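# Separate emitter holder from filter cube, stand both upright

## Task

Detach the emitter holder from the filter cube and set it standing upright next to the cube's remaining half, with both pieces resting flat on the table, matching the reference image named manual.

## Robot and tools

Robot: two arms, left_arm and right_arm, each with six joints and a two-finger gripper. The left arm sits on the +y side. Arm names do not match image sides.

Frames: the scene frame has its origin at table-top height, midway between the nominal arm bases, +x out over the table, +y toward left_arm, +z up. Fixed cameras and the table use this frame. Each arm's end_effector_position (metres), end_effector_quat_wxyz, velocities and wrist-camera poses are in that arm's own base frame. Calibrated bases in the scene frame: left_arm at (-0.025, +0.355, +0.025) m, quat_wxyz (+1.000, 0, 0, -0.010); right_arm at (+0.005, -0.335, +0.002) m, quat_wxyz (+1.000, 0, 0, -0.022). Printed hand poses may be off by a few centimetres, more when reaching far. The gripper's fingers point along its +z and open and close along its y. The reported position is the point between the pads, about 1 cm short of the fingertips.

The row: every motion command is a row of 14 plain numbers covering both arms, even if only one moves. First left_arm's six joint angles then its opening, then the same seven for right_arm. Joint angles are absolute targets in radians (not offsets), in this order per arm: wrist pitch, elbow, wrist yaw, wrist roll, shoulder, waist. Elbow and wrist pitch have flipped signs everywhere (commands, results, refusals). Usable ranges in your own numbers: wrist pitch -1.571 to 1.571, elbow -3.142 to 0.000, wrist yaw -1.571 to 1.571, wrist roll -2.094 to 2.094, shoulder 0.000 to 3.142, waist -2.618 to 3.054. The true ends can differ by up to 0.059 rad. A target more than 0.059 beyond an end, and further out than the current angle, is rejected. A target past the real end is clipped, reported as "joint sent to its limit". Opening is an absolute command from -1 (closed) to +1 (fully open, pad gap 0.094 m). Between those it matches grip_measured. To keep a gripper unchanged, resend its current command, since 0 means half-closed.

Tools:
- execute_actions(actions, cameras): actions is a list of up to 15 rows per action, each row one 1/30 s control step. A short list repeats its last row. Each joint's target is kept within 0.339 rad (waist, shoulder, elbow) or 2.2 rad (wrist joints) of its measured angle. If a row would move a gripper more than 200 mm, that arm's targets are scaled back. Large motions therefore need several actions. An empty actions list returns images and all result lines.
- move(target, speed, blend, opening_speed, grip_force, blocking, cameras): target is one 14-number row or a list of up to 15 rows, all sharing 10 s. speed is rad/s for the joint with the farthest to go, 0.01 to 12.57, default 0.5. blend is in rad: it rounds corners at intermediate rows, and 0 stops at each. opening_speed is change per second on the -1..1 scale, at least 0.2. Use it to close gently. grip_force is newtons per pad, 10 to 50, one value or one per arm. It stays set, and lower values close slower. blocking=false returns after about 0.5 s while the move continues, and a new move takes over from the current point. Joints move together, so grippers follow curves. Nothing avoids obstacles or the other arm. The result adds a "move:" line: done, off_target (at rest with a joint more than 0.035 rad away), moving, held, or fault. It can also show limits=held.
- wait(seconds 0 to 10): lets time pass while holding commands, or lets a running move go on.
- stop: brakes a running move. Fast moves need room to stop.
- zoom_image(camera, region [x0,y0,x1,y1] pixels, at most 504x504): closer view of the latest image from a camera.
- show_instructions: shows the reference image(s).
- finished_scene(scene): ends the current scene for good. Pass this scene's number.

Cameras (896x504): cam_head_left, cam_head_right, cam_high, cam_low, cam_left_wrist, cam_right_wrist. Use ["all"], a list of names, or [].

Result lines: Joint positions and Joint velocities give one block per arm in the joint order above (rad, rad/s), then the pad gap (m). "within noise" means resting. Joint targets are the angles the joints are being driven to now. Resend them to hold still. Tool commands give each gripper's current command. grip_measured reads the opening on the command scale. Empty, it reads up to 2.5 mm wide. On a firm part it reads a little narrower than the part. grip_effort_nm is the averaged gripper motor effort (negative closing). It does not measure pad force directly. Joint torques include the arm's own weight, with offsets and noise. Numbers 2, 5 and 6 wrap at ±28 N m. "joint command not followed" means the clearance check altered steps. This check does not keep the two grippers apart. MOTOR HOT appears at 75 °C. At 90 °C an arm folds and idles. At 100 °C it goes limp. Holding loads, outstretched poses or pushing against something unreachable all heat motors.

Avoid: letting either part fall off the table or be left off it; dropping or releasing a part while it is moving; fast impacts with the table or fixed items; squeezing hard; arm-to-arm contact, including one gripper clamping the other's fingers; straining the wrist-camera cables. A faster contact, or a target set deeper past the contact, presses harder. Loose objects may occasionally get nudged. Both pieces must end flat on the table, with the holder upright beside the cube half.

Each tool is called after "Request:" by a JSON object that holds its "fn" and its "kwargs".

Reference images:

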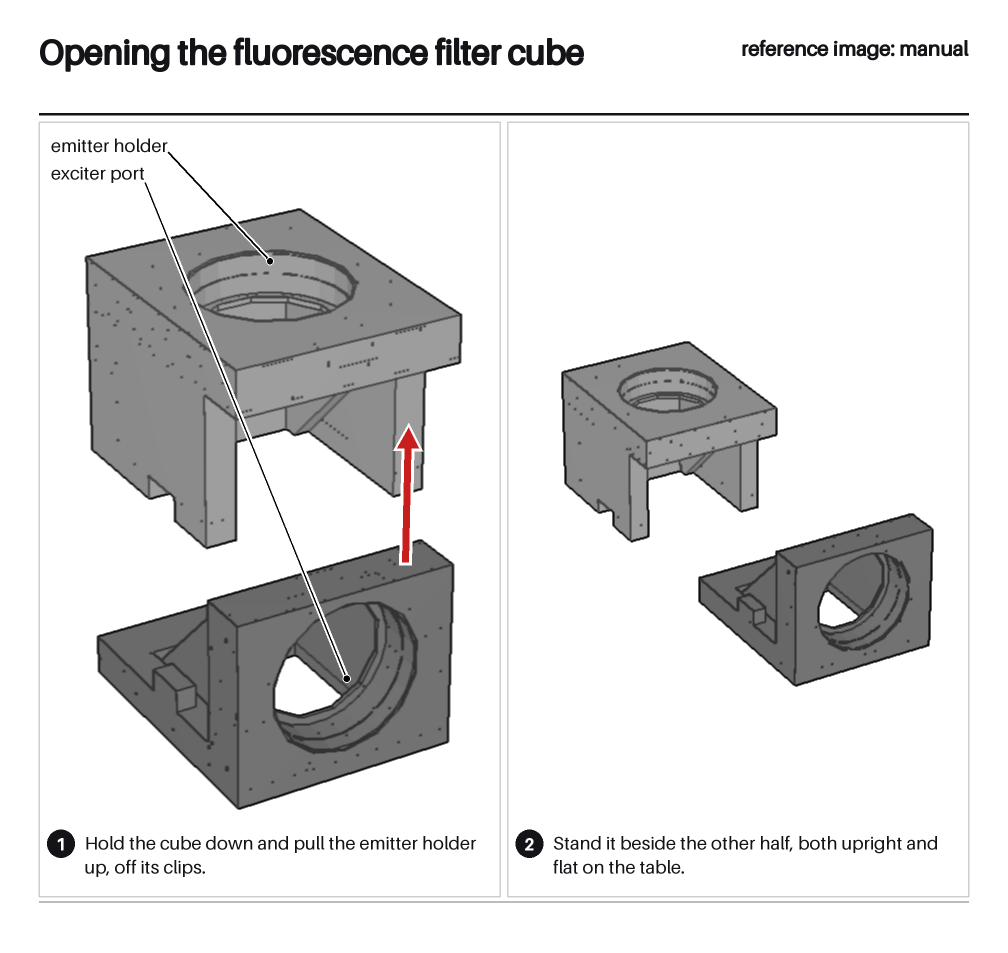

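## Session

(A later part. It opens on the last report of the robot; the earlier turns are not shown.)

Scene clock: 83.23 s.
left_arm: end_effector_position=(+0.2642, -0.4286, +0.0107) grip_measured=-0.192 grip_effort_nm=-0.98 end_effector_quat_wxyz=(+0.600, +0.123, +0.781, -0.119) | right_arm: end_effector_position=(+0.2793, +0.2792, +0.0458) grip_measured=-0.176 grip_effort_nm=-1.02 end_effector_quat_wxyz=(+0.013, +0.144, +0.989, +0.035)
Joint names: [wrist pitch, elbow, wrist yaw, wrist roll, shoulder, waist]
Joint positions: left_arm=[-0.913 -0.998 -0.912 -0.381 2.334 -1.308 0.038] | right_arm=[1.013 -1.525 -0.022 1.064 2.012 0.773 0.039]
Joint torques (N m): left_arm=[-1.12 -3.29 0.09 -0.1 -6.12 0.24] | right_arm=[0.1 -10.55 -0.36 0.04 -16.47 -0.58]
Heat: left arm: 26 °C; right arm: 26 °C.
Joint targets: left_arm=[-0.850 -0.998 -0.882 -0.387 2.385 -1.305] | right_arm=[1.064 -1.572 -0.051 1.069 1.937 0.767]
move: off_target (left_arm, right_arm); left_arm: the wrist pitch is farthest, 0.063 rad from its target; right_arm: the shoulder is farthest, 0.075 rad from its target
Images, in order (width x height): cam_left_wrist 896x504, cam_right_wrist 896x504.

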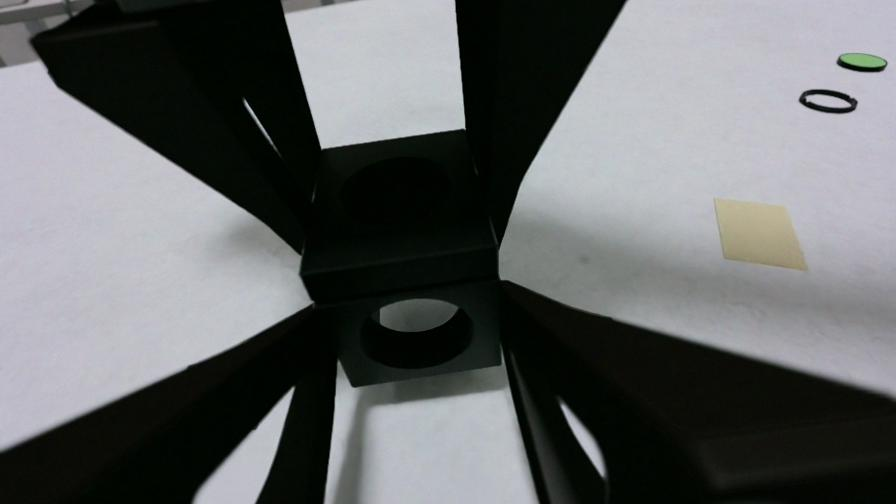

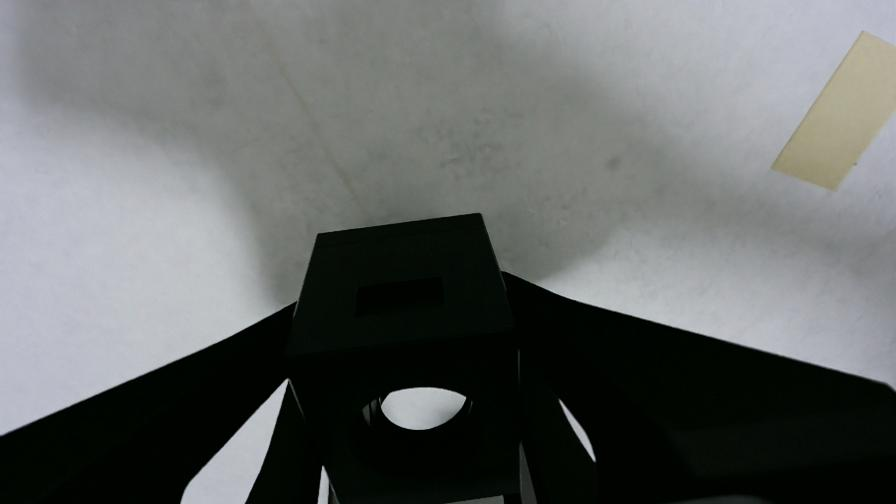

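Request:
{"fn": "move", "kwargs": {"target": [[-0.80, -0.998, -0.882, -0.387, 2.385, -1.3045, -0.3, 0.935, -1.465, -0.051, 1.069, 1.968, 0.767, -0.3], [-0.60, -0.998, -0.882, -0.387, 2.43, -1.3045, -0.3, 0.935, -1.465, -0.051, 1.069, 1.968, 0.767, -0.3]], "speed": 0.15, "cameras": ["cam_left_wrist"]}}

Scene clock: 87.63 s.
left_arm: end_effector_position=(+0.2633, -0.4234, -0.0046) grip_measured=-0.192 grip_effort_nm=-0.98 end_effector_quat_wxyz=(+0.586, +0.138, +0.794, -0.084) | right_arm: end_effector_position=(+0.2792, +0.2841, +0.0325) grip_measured=-0.176 grip_effort_nm=-1.02 end_effector_quat_wxyz=(+0.014, +0.137, +0.989, +0.052)
Joint names: [wrist pitch, elbow, wrist yaw, wrist roll, shoulder, waist]
Joint positions: left_arm=[-0.801 -1.02 -0.928 -0.404 2.344 -1.31 0.038] | right_arm=[0.926 -1.468 -0.041 1.05 2.012 0.773 0.039]
Joint torques (N m): left_arm=[0.37 -1.55 0.22 0.15 -3.84 0.51] | right_arm=[-0.37 -5.55 -0.15 0.18 -13.76 -0.55]
Heat: left arm: 26 °C; right arm: 27 °C.
Joint targets: left_arm=[-0.600 -0.998 -0.882 -0.387 2.430 -1.304] | right_arm=[0.935 -1.465 -0.051 1.069 1.968 0.767]
move: off_target (left_arm, right_arm); left_arm: the wrist pitch is farthest, 0.201 rad from its target; right_arm: the shoulder is farthest, 0.044 rad from its target
Images, in order (width x height): cam_left_wrist 896x504.

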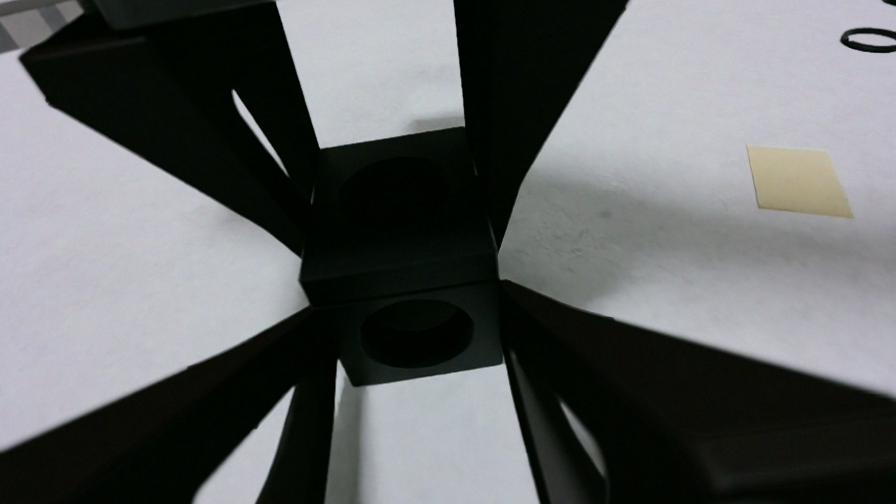

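Request:
{"fn": "move", "kwargs": {"target": [[-0.57, -0.998, -0.882, -0.387, 2.44, -1.3045, -0.3, 0.94, -1.50, -0.051, 1.069, 1.92, 0.767, -0.3]], "speed": 0.1, "cameras": ["cam_left_wrist"]}}

Scene clock: 88.93 s.
left_arm: end_effector_position=(+0.2641, -0.4229, -0.0052) grip_measured=-0.192 grip_effort_nm=-0.98 end_effector_quat_wxyz=(+0.587, +0.136, +0.794, -0.079) | right_arm: end_effector_position=(+0.2806, +0.2851, +0.0341) grip_measured=-0.176 grip_effort_nm=-1.02 end_effector_quat_wxyz=(+0.018, +0.134, +0.989, +0.055)
Joint names: [wrist pitch, elbow, wrist yaw, wrist roll, shoulder, waist]
Joint positions: left_arm=[-0.792 -1.027 -0.938 -0.406 2.348 -1.311 0.038] | right_arm=[0.921 -1.468 -0.039 1.044 2.008 0.773 0.039]
Joint torques (N m): left_arm=[0.59 -1.07 0.31 0.2 -3.45 0.5] | right_arm=[-0.28 -9.02 -0.16 0.26 -17.62 -0.59]
Heat: left arm: 26 °C; right arm: 27 °C.
Joint targets: left_arm=[-0.570 -0.998 -0.882 -0.387 2.440 -1.304] | right_arm=[0.940 -1.500 -0.051 1.069 1.920 0.767]
move: off_target (left_arm, right_arm); left_arm: the wrist pitch is farthest, 0.222 rad from its target; right_arm: the shoulder is farthest, 0.088 rad from its target
Images, in order (width x height): cam_left_wrist 896x504.

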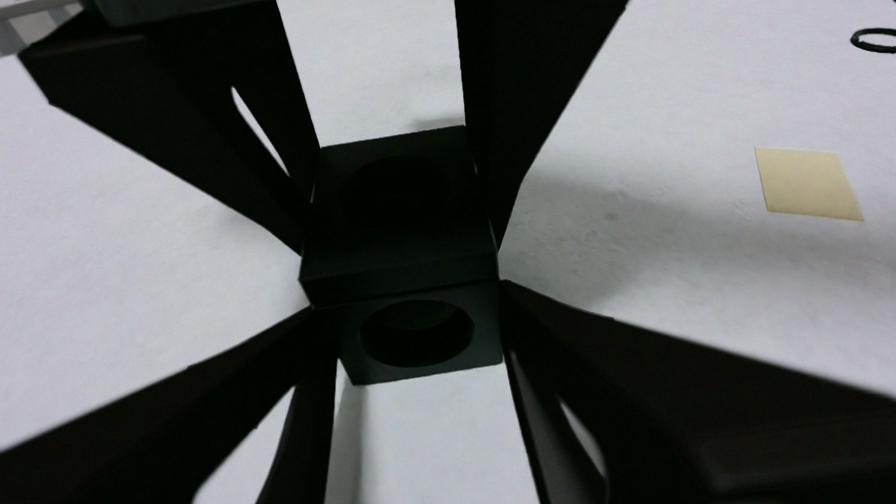

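Request:
{"fn": "move", "kwargs": {"target": [[-0.50, -0.998, -0.882, -0.387, 2.46, -1.3045, -0.3, 0.95, -1.53, -0.051, 1.069, 1.88, 0.767, -0.3]], "speed": 0.1, "cameras": ["cam_left_wrist"]}}

Scene clock: 90.23 s.
left_arm: end_effector_position=(+0.2663, -0.4197, -0.0058) grip_measured=-0.192 grip_effort_nm=-0.98 end_effector_quat_wxyz=(+0.590, +0.133, +0.794, -0.064) | right_arm: end_effector_position=(+0.2844, +0.2873, +0.0369) grip_measured=-0.176 grip_effort_nm=-1.02 end_effector_quat_wxyz=(+0.027, +0.127, +0.990, +0.061)
Joint names: [wrist pitch, elbow, wrist yaw, wrist roll, shoulder, waist]
Joint positions: left_arm=[-0.767 -1.04 -0.966 -0.406 2.353 -1.311 0.038] | right_arm=[0.906 -1.468 -0.034 1.03 2.002 0.773 0.039]
Joint torques (N m): left_arm=[1.13 -0.14 0.57 0.2 -2.51 0.5] | right_arm=[-0.11 -12.12 -0.24 0.38 -20.55 -0.59]
Heat: left arm: 26 °C; right arm: 28 °C.
Joint targets: left_arm=[-0.500 -0.998 -0.882 -0.387 2.460 -1.304] | right_arm=[0.950 -1.530 -0.051 1.069 1.880 0.767]
move: off_target (left_arm, right_arm); left_arm: the wrist pitch is farthest, 0.267 rad from its target; right_arm: the shoulder is farthest, 0.122 rad from its target
Images, in order (width x height): cam_left_wrist 896x504.

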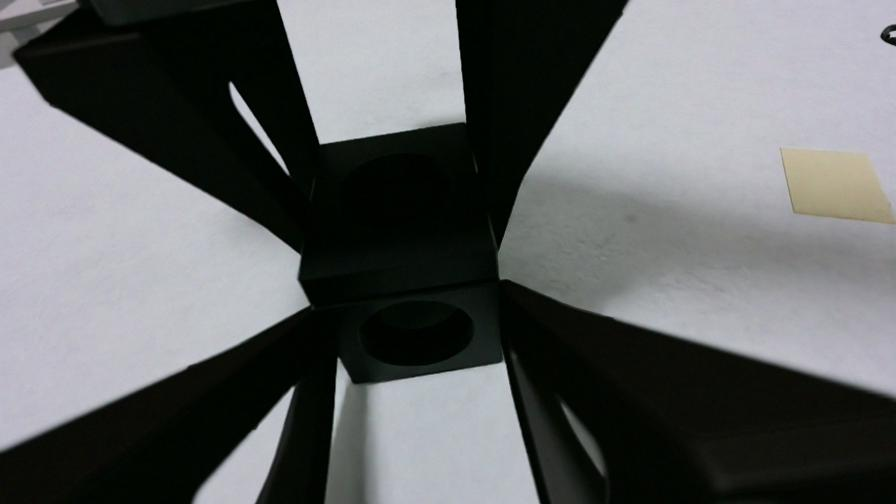

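Request:
{"fn": "move", "kwargs": {"target": [[-0.50, -0.998, -0.86, -0.387, 2.50, -1.3045, -0.3, 0.96, -1.56, -0.051, 1.069, 1.84, 0.767, -0.3]], "speed": 0.1, "cameras": ["cam_left_wrist", "cam_right_wrist"]}}

Scene clock: 91.53 s.
left_arm: end_effector_position=(+0.2666, -0.4172, -0.0092) grip_measured=-0.192 grip_effort_nm=-0.98 end_effector_quat_wxyz=(+0.595, +0.126, +0.792, -0.056) | right_arm: end_effector_position=(+0.2965, +0.3021, +0.1125) grip_measured=-0.176 grip_effort_nm=-1.02 end_effector_quat_wxyz=(+0.073, +0.138, +0.978, +0.137)
Joint names: [wrist pitch, elbow, wrist yaw, wrist roll, shoulder, waist]
Joint positions: left_arm=[-0.775 -1.046 -0.992 -0.41 2.372 -1.314 0.038] | right_arm=[0.943 -1.543 -0.051 1.06 1.863 0.771 0.039]
Joint torques (N m): left_arm=[1.21 0.27 1.09 0.25 -1.03 0.85] | right_arm=[-0.67 -8.16 0 0.05 -11.29 -0.35]
Heat: left arm: 26 °C; right arm: 28 °C.
Joint targets: left_arm=[-0.500 -0.998 -0.860 -0.387 2.500 -1.304] | right_arm=[0.960 -1.560 -0.051 1.069 1.840 0.767]
move: off_target (left_arm); left_arm: the wrist pitch is farthest, 0.275 rad from its target
Images, in order (width x height): cam_left_wrist 896x504, cam_right_wrist 896x504.

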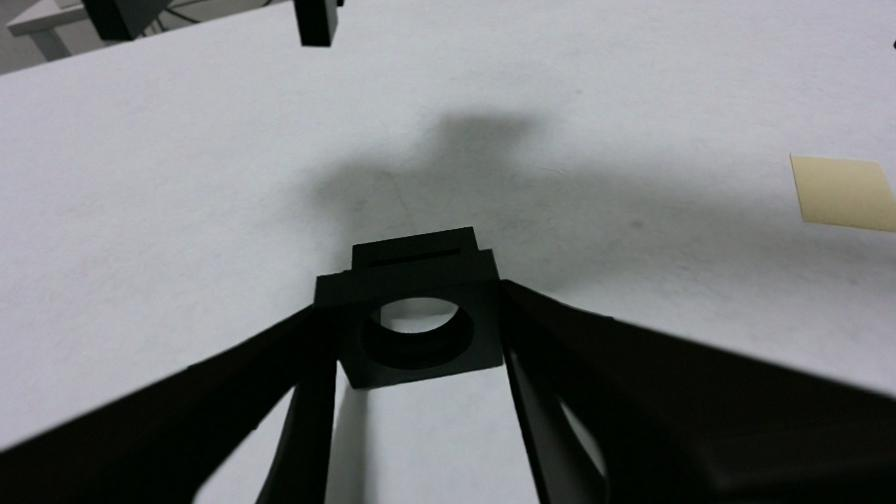

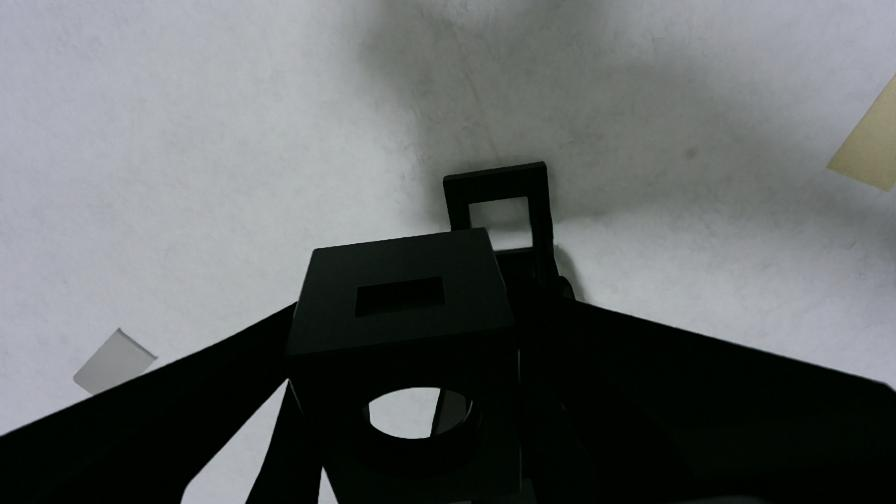

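Request:
{"fn": "move", "kwargs": {"target": [-0.789, -1.062, -0.989, -0.407, 2.398, -1.31, -0.3, 1.115, -1.30, -0.051, 0.902, 1.655, 0.600, -0.3], "speed": 0.4, "cameras": ["cam_left_wrist", "cam_right_wrist", "cam_low"]}}

Request:
{"fn": "zoom_image", "kwargs": {"camera": "cam_low", "region": [400, 160, 540, 290]}}

Scene clock: 95.30 s.
left_arm: end_effector_position=(+0.2684, -0.4210, -0.0011) grip_measured=-0.192 grip_effort_nm=-0.98 end_effector_quat_wxyz=(+0.604, +0.111, +0.786, -0.069) | right_arm: end_effector_position=(+0.2628, +0.1949, +0.0957) grip_measured=-0.176 grip_effort_nm=-1.02 end_effector_quat_wxyz=(+0.019, +0.149, +0.987, +0.055)
Joint names: [wrist pitch, elbow, wrist yaw, wrist roll, shoulder, waist]
Joint positions: left_arm=[-0.813 -1.053 -1.002 -0.41 2.372 -1.315 0.038] | right_arm=[1.084 -1.308 -0.055 0.906 1.691 0.605 0.039]
Joint torques (N m): left_arm=[-1.42 -3.96 -0.13 0 -8.05 0.4] | right_arm=[-0.18 -5.35 0.01 -0.06 -10.39 -0.42]
Heat: left arm: 26 °C; right arm: 28 °C.
Joint targets: left_arm=[-0.789 -1.062 -0.989 -0.407 2.398 -1.310] | right_arm=[1.115 -1.300 -0.051 0.902 1.655 0.600]
move: off_target (right_arm); right_arm: the shoulder is farthest, 0.036 rad from its target
Images, in order (width x height): cam_low 896x504, cam_left_wrist 896x504, cam_right_wrist 896x504.

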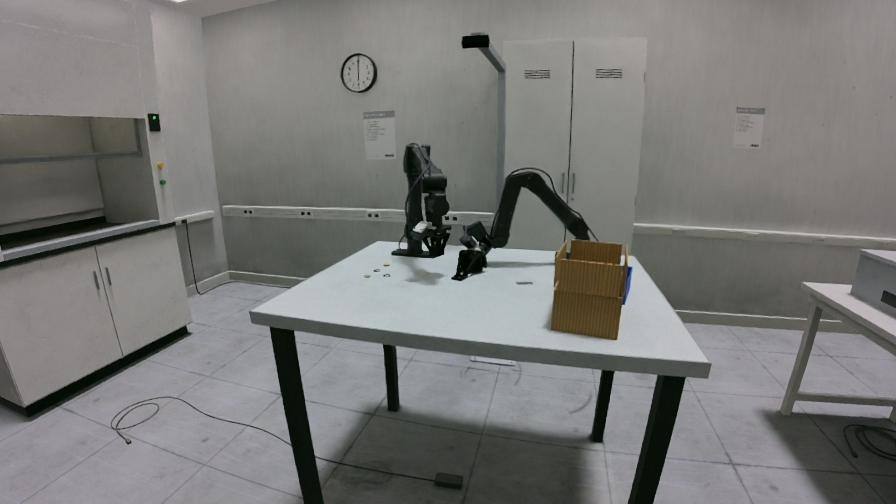

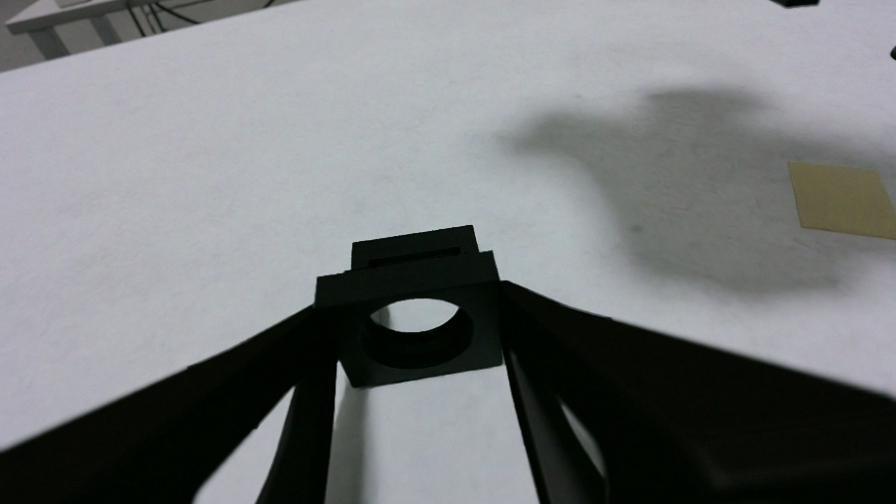

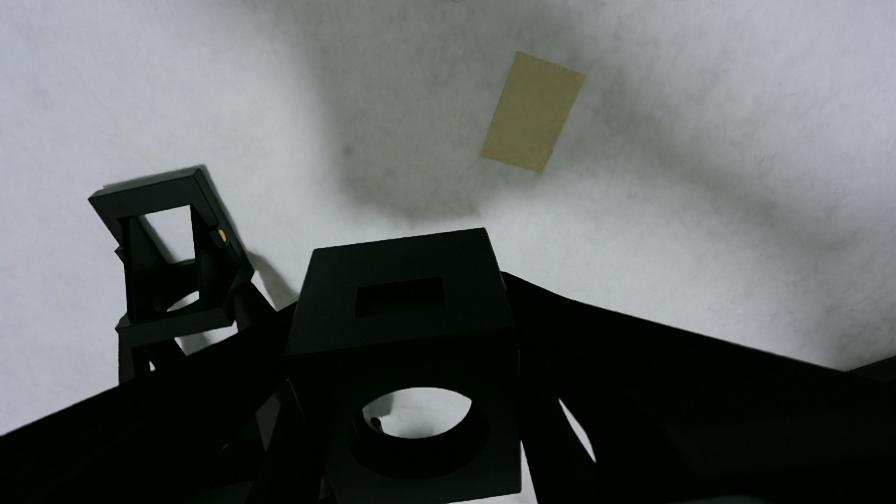

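Scaled by 3.600 from the camera's 896x504 image, which has a finer 1280x720 frame.

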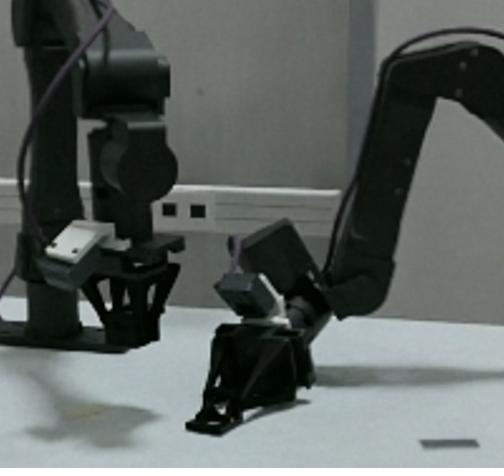

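Request:
{"fn": "move", "kwargs": {"target": [[-0.789, -1.062, -0.989, -0.407, 2.403, -1.31, 0.3, 1.115, -1.30, -0.051, 0.902, 1.655, 0.600, -0.3], [-0.697, -0.971, -1.128, -0.596, 2.313, -1.456, 0.3, 0.885, -1.147, -0.051, 0.902, 1.722, 0.600, -0.3]], "speed": 0.25, "opening_speed": 1.0, "cameras": ["cam_left_wrist", "cam_right_wrist", "cam_low", "cam_head_left"]}}

Request:
{"fn": "zoom_image", "kwargs": {"camera": "cam_low", "region": [400, 160, 540, 290]}}

Scene clock: 99.37 s.
left_arm: end_effector_position=(+0.2148, -0.4128, -0.0049) grip_measured=+0.299 grip_effort_nm=0.13 end_effector_quat_wxyz=(+0.606, +0.090, +0.786, -0.085) | right_arm: end_effector_position=(+0.2653, +0.1966, +0.0533) grip_measured=-0.176 grip_effort_nm=-1.02 end_effector_quat_wxyz=(+0.030, +0.148, +0.986, +0.066)
Joint names: [wrist pitch, elbow, wrist yaw, wrist roll, shoulder, waist]
Joint positions: left_arm=[-0.741 -0.984 -1.122 -0.593 2.342 -1.45 0.061] | right_arm=[0.879 -1.154 -0.055 0.906 1.711 0.605 0.039]
Joint torques (N m): left_arm=[-1.1 -2.03 -0.37 -0.04 -11.6 -0.46] | right_arm=[-0.47 -5.2 0 -0.06 -6.49 -0.46]
Heat: left arm: 26 °C; right arm: 28 °C.
Joint targets: left_arm=[-0.697 -0.971 -1.128 -0.596 2.313 -1.456] | right_arm=[0.885 -1.147 -0.051 0.902 1.722 0.600]
move: off_target (left_arm); left_arm: the wrist pitch is farthest, 0.044 rad from its target
Images, in order (width x height): cam_head_left 896x504, cam_low 896x504, cam_left_wrist 896x504, cam_right_wrist 896x504.

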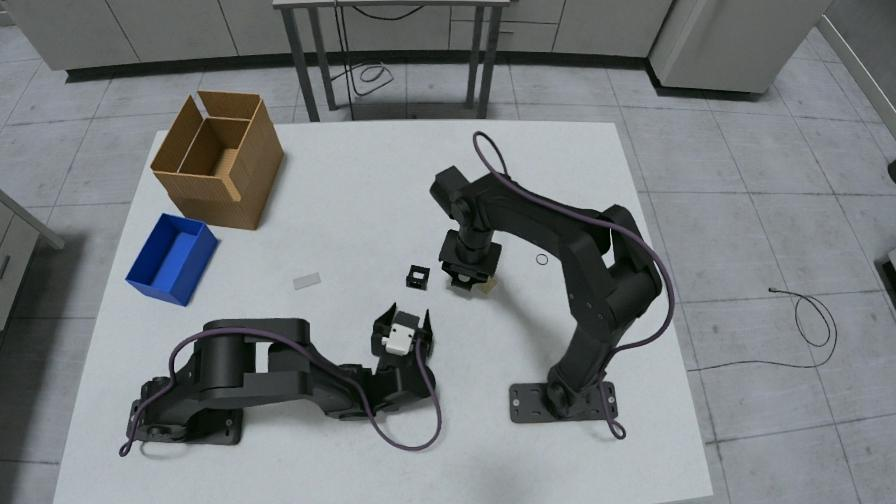

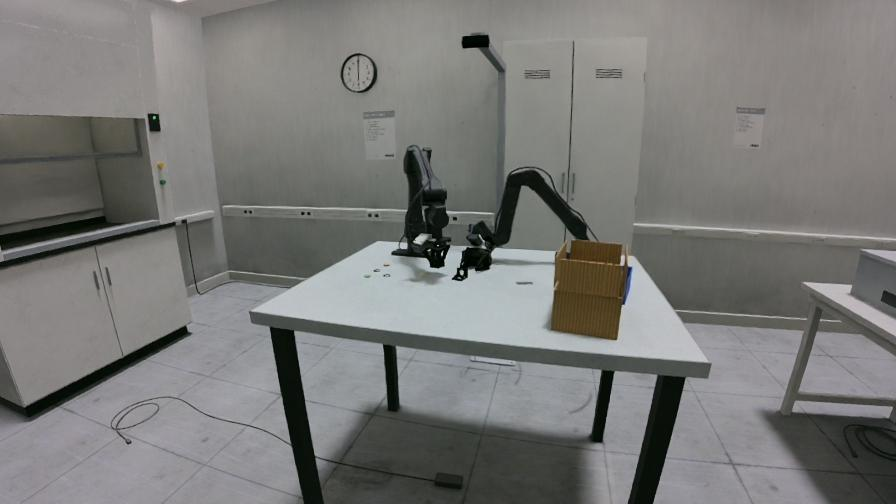

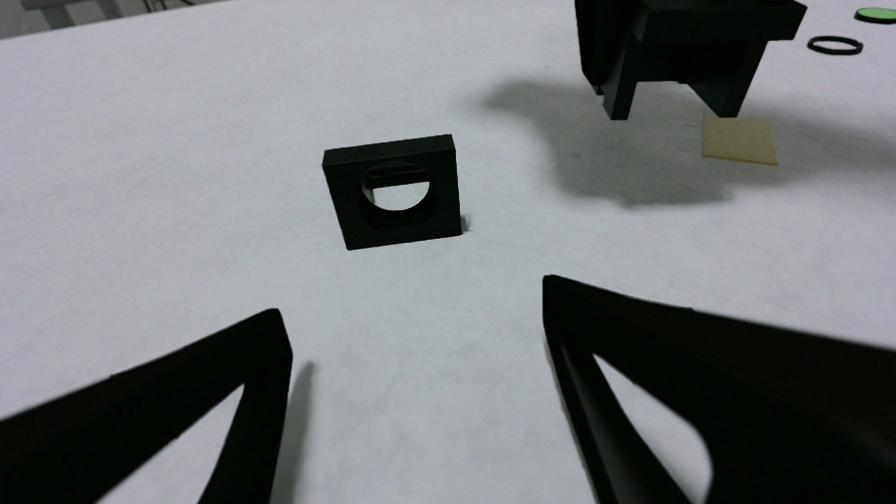

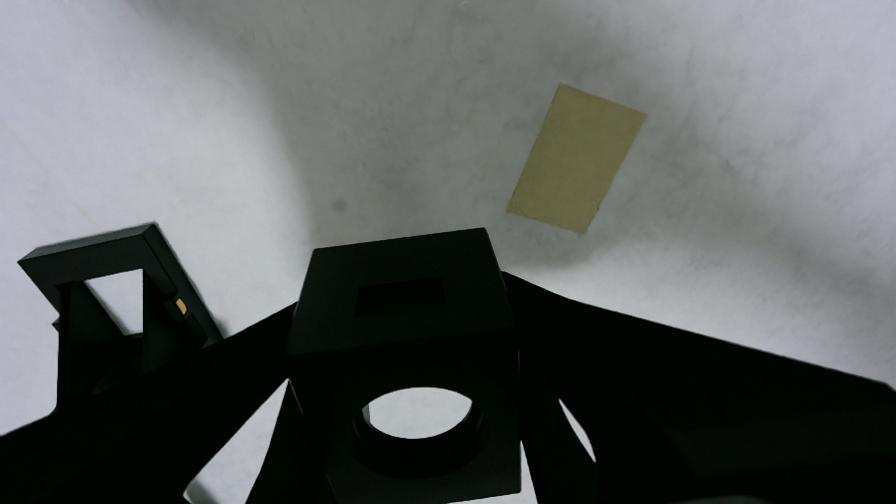

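Scaled by 3.600 from the camera's 896x504 image, which has a finer 1280x720 frame.

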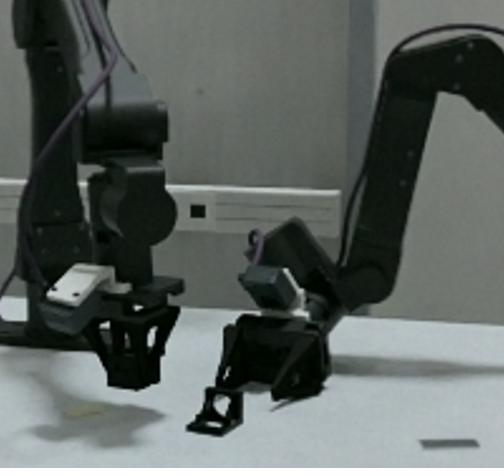

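Request:
{"fn": "move", "kwargs": {"target": [-0.697, -0.971, -1.128, -0.596, 2.313, -1.456, 0.3, 0.835, -1.115, -0.051, 0.902, 1.782, 0.600, -0.3], "speed": 0.15, "cameras": ["cam_left_wrist", "cam_right_wrist", "cam_low"]}}

Request:
{"fn": "zoom_image", "kwargs": {"camera": "cam_left_wrist", "region": [540, 0, 860, 220]}}

Request:
{"fn": "zoom_image", "kwargs": {"camera": "cam_low", "region": [410, 220, 500, 290]}}

Scene clock: 101.57 s.
left_arm: end_effector_position=(+0.2148, -0.4127, -0.0049) grip_measured=+0.299 grip_effort_nm=0.13 end_effector_quat_wxyz=(+0.606, +0.090, +0.786, -0.085) | right_arm: end_effector_position=(+0.2632, +0.1951, +0.0282) grip_measured=-0.176 grip_effort_nm=-1.02 end_effector_quat_wxyz=(+0.016, +0.148, +0.987, +0.053)
Joint names: [wrist pitch, elbow, wrist yaw, wrist roll, shoulder, waist]
Joint positions: left_arm=[-0.74 -0.984 -1.122 -0.594 2.342 -1.45 0.061] | right_arm=[0.828 -1.122 -0.055 0.906 1.77 0.605 0.039]
Joint torques (N m): left_arm=[-1.09 -2.06 -0.39 -0.04 -11.58 -0.44] | right_arm=[-0.39 -4.94 0 -0.05 -6.68 -0.46]
Heat: left arm: 26 °C; right arm: 27 °C.
Joint targets: left_arm=[-0.697 -0.971 -1.128 -0.596 2.313 -1.456] | right_arm=[0.835 -1.115 -0.051 0.902 1.782 0.600]
move: off_target (left_arm); left_arm: the wrist pitch is farthest, 0.043 rad from its target
Images, in order (width x height): cam_low 896x504, cam_left_wrist 896x504, cam_right_wrist 896x504.

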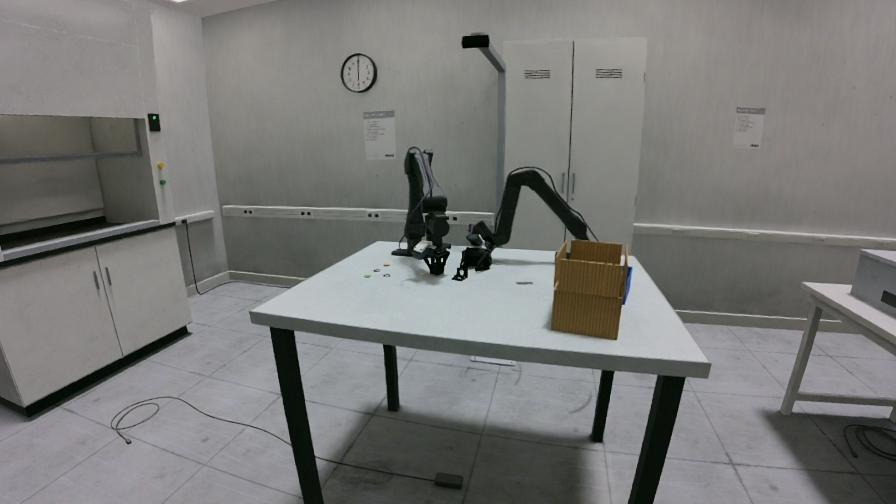

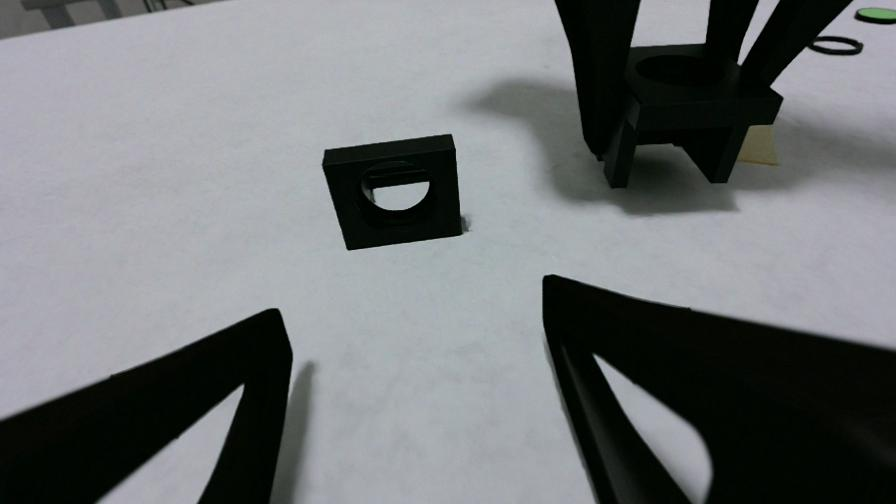

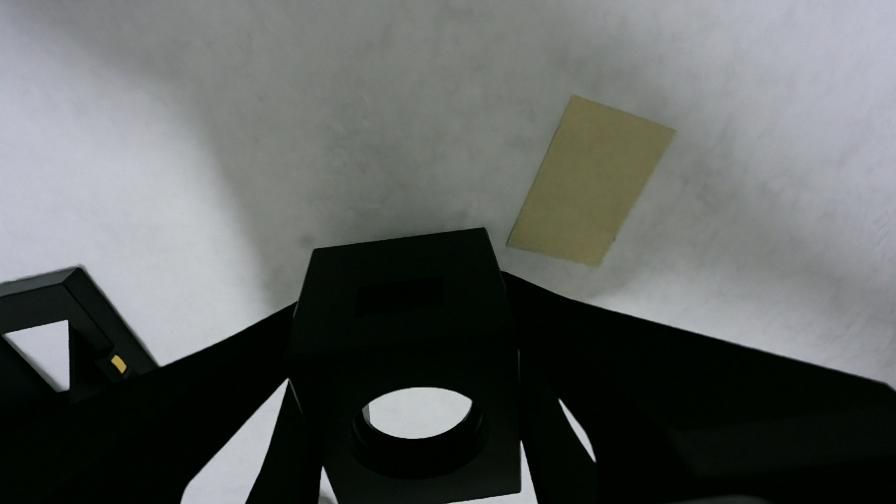

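Scaled by 1.575 from the camera's 896x504 image, which has a finer 1280x720 frame.

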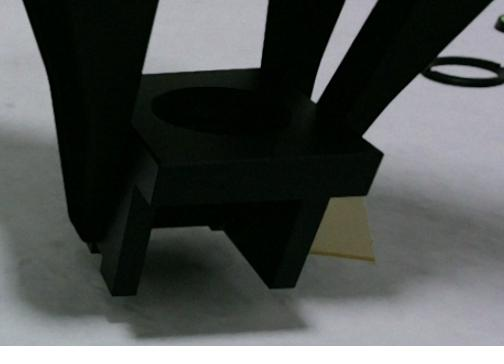

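Scaled by 5.600 from the camera's 896x504 image, which has a finer 1280x720 frame.

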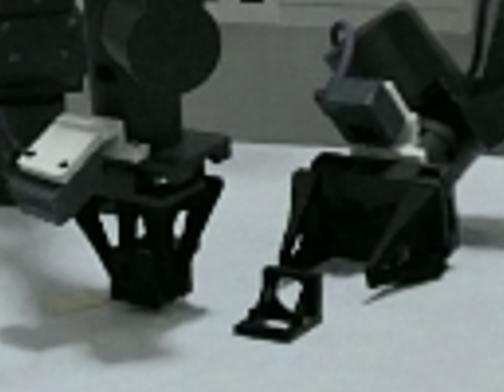

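Request:
{"fn": "move", "kwargs": {"target": [-0.697, -0.971, -1.128, -0.596, 2.313, -1.456, 0.3, 0.853, -1.195, -0.051, 0.932, 1.824, 0.636, -0.3], "speed": 0.15, "cameras": ["cam_left_wrist", "cam_right_wrist"]}}

Request:
{"fn": "zoom_image", "kwargs": {"camera": "cam_left_wrist", "region": [520, 0, 840, 220]}}

Scene clock: 103.50 s.
left_arm: end_effector_position=(+0.2148, -0.4127, -0.0049) grip_measured=+0.299 grip_effort_nm=0.13 end_effector_quat_wxyz=(+0.606, +0.090, +0.786, -0.085) | right_arm: end_effector_position=(+0.2694, +0.2095, +0.0289) grip_measured=-0.176 grip_effort_nm=-1.02 end_effector_quat_wxyz=(+0.019, +0.144, +0.988, +0.057)
Joint names: [wrist pitch, elbow, wrist yaw, wrist roll, shoulder, waist]
Joint positions: left_arm=[-0.74 -0.984 -1.122 -0.594 2.342 -1.45 0.061] | right_arm=[0.827 -1.171 -0.055 0.922 1.807 0.629 0.039]
Joint torques (N m): left_arm=[-1.09 -2 -0.4 -0.06 -11.62 -0.49] | right_arm=[-0.22 -8.06 -0.01 0.08 -6.71 0.54]
Heat: left arm: 26 °C; right arm: 27 °C.
Joint targets: left_arm=[-0.697 -0.971 -1.128 -0.596 2.313 -1.456] | right_arm=[0.853 -1.195 -0.051 0.932 1.824 0.636]
move: off_target (left_arm); left_arm: the wrist pitch is farthest, 0.043 rad from its target
Images, in order (width x height): cam_left_wrist 896x504, cam_right_wrist 896x504.

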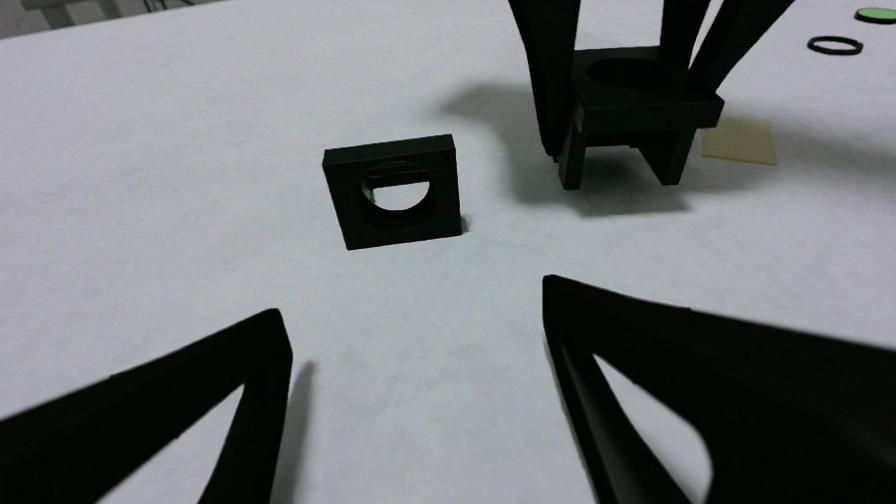

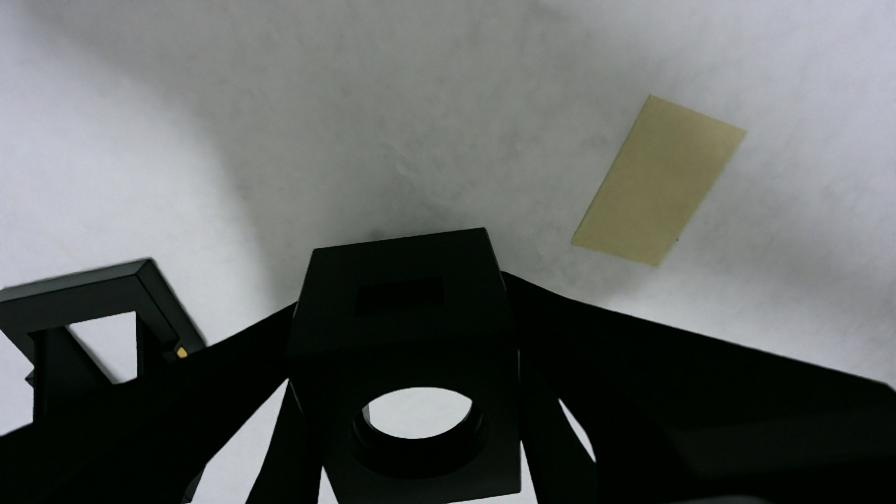

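Scaled by 1.575 from the camera's 896x504 image, which has a finer 1280x720 frame.

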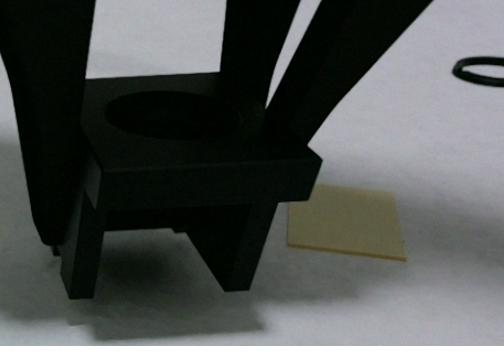

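Request:
{"fn": "move", "kwargs": {"target": [-0.697, -0.971, -1.128, -0.596, 2.313, -1.456, 0.3, 0.843, -1.195, -0.051, 0.932, 1.845, 0.636, -0.3], "speed": 0.08, "cameras": ["cam_left_wrist"]}}

Request:
{"fn": "zoom_image", "kwargs": {"camera": "cam_left_wrist", "region": [520, 0, 840, 220]}}

Scene clock: 104.87 s.
left_arm: end_effector_position=(+0.2148, -0.4127, -0.0049) grip_measured=+0.299 grip_effort_nm=0.13 end_effector_quat_wxyz=(+0.606, +0.090, +0.786, -0.085) | right_arm: end_effector_position=(+0.2677, +0.2083, +0.0217) grip_measured=-0.176 grip_effort_nm=-1.02 end_effector_quat_wxyz=(+0.011, +0.145, +0.988, +0.049)
Joint names: [wrist pitch, elbow, wrist yaw, wrist roll, shoulder, waist]
Joint positions: left_arm=[-0.74 -0.984 -1.122 -0.594 2.342 -1.45 0.061] | right_arm=[0.827 -1.171 -0.055 0.922 1.83 0.629 0.039]
Joint torques (N m): left_arm=[-1.09 -2 -0.39 -0.06 -11.59 -0.39] | right_arm=[-0.28 -7.94 -0.01 0.09 -6.93 0.55]
Heat: left arm: 26 °C; right arm: 27 °C.
Joint targets: left_arm=[-0.697 -0.971 -1.128 -0.596 2.313 -1.456] | right_arm=[0.843 -1.195 -0.051 0.932 1.845 0.636]
move: off_target (left_arm); left_arm: the wrist pitch is farthest, 0.043 rad from its target
Images, in order (width x height): cam_left_wrist 896x504.

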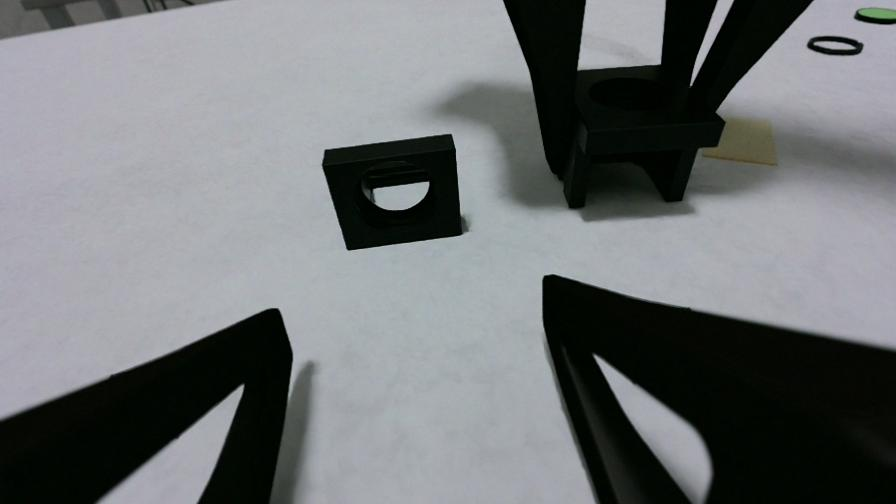

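Scaled by 1.575 from the camera's 896x504 image, which has a finer 1280x720 frame.

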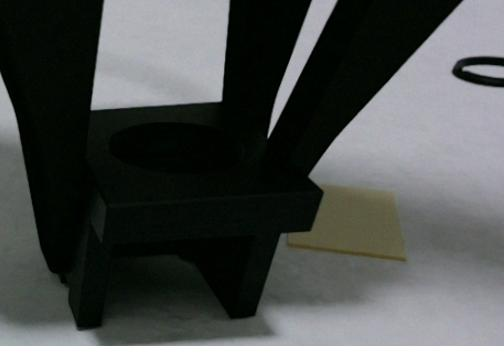

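Request:
{"fn": "move", "kwargs": {"target": [-0.697, -0.971, -1.128, -0.596, 2.313, -1.456, 0.3, 0.836, -1.195, -0.051, 0.932, 1.857, 0.636, -0.3], "speed": 0.06, "cameras": ["cam_left_wrist"]}}

Request:
{"fn": "zoom_image", "kwargs": {"camera": "cam_left_wrist", "region": [540, 100, 740, 230]}}

Scene clock: 105.87 s.
left_arm: end_effector_position=(+0.2148, -0.4127, -0.0049) grip_measured=+0.299 grip_effort_nm=0.13 end_effector_quat_wxyz=(+0.606, +0.090, +0.786, -0.085) | right_arm: end_effector_position=(+0.2679, +0.2084, +0.0213) grip_measured=-0.176 grip_effort_nm=-1.02 end_effector_quat_wxyz=(+0.010, +0.146, +0.988, +0.048)
Joint names: [wrist pitch, elbow, wrist yaw, wrist roll, shoulder, waist]
Joint positions: left_arm=[-0.74 -0.984 -1.122 -0.594 2.342 -1.45 0.061] | right_arm=[0.829 -1.174 -0.055 0.924 1.834 0.629 0.039]
Joint torques (N m): left_arm=[-1.1 -1.98 -0.39 -0.05 -11.63 -0.51] | right_arm=[-0.36 -7.65 0.02 0.05 -6.3 0.57]
Heat: left arm: 26 °C; right arm: 27 °C.
Joint targets: left_arm=[-0.697 -0.971 -1.128 -0.596 2.313 -1.456] | right_arm=[0.836 -1.195 -0.051 0.932 1.857 0.636]
move: off_target (left_arm); left_arm: the wrist pitch is farthest, 0.043 rad from its target
Images, in order (width x height): cam_left_wrist 896x504.

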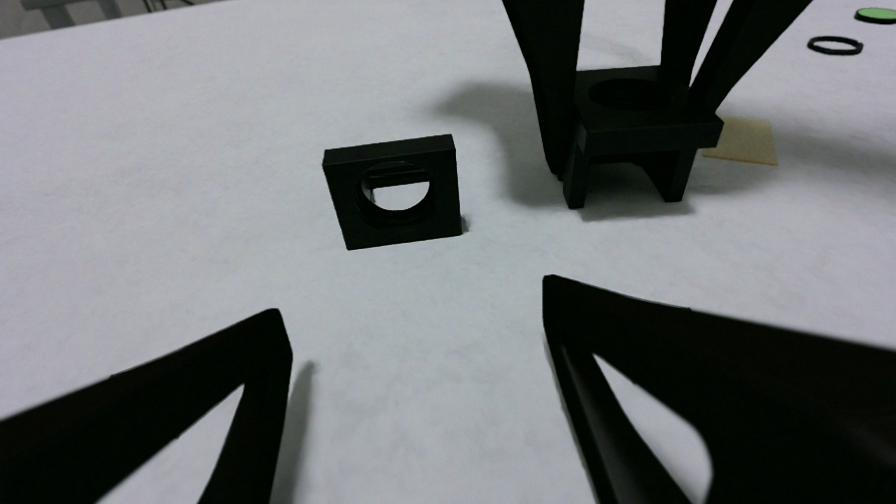

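Scaled by 2.520 from the camera's 896x504 image, which has a finer 1280x720 frame.

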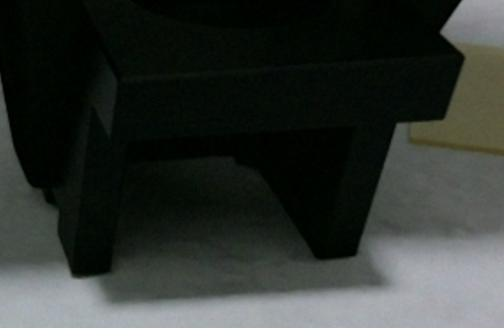

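Request:
{"fn": "move", "kwargs": {"target": [-0.697, -0.971, -1.128, -0.596, 2.313, -1.456, 0.3, 0.836, -1.195, -0.051, 0.932, 1.857, 0.636, 0.2], "opening_speed": 0.4, "cameras": ["cam_left_wrist", "cam_right_wrist"]}}

Request:
{"fn": "zoom_image", "kwargs": {"camera": "cam_left_wrist", "region": [540, 30, 800, 230]}}

Scene clock: 107.83 s.
left_arm: end_effector_position=(+0.2148, -0.4127, -0.0049) grip_measured=+0.299 grip_effort_nm=0.13 end_effector_quat_wxyz=(+0.606, +0.090, +0.786, -0.085) | right_arm: end_effector_position=(+0.2676, +0.2082, +0.0194) grip_measured=+0.197 grip_effort_nm=0.14 end_effector_quat_wxyz=(+0.008, +0.146, +0.988, +0.047)
Joint names: [wrist pitch, elbow, wrist yaw, wrist roll, shoulder, waist]
Joint positions: left_arm=[-0.74 -0.984 -1.122 -0.594 2.342 -1.45 0.061] | right_arm=[0.828 -1.174 -0.055 0.925 1.839 0.629 0.056]
Joint torques (N m): left_arm=[-1.08 -2.03 -0.39 -0.06 -11.64 -0.46] | right_arm=[-0.34 -7.66 0.01 0.07 -6.74 0.5]
Heat: left arm: 26 °C; right arm: 27 °C.
Joint targets: left_arm=[-0.697 -0.971 -1.128 -0.596 2.313 -1.456] | right_arm=[0.836 -1.195 -0.051 0.932 1.857 0.636]
move: off_target (left_arm); left_arm: the wrist pitch is farthest, 0.043 rad from its target
Images, in order (width x height): cam_left_wrist 896x504, cam_right_wrist 896x504.

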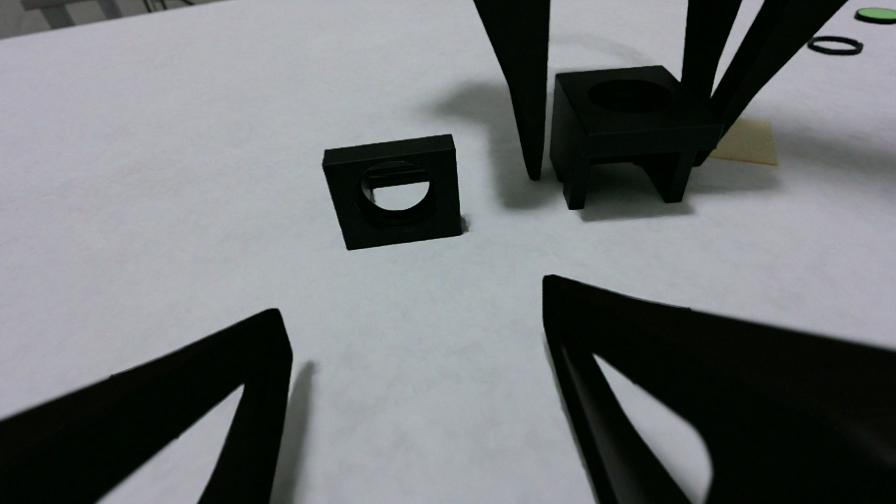

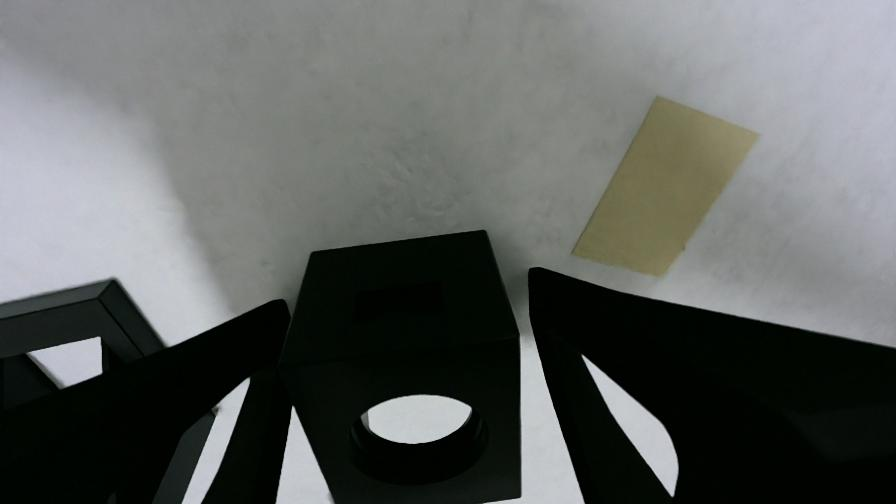

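Scaled by 1.938 from the camera's 896x504 image, which has a finer 1280x720 frame.

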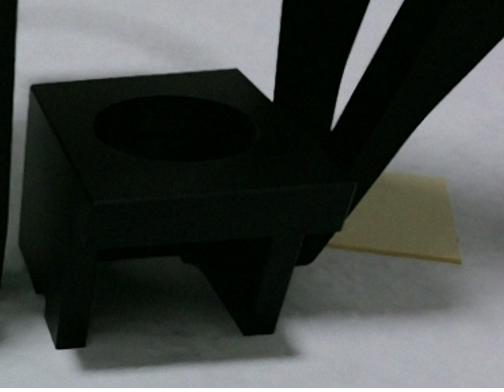

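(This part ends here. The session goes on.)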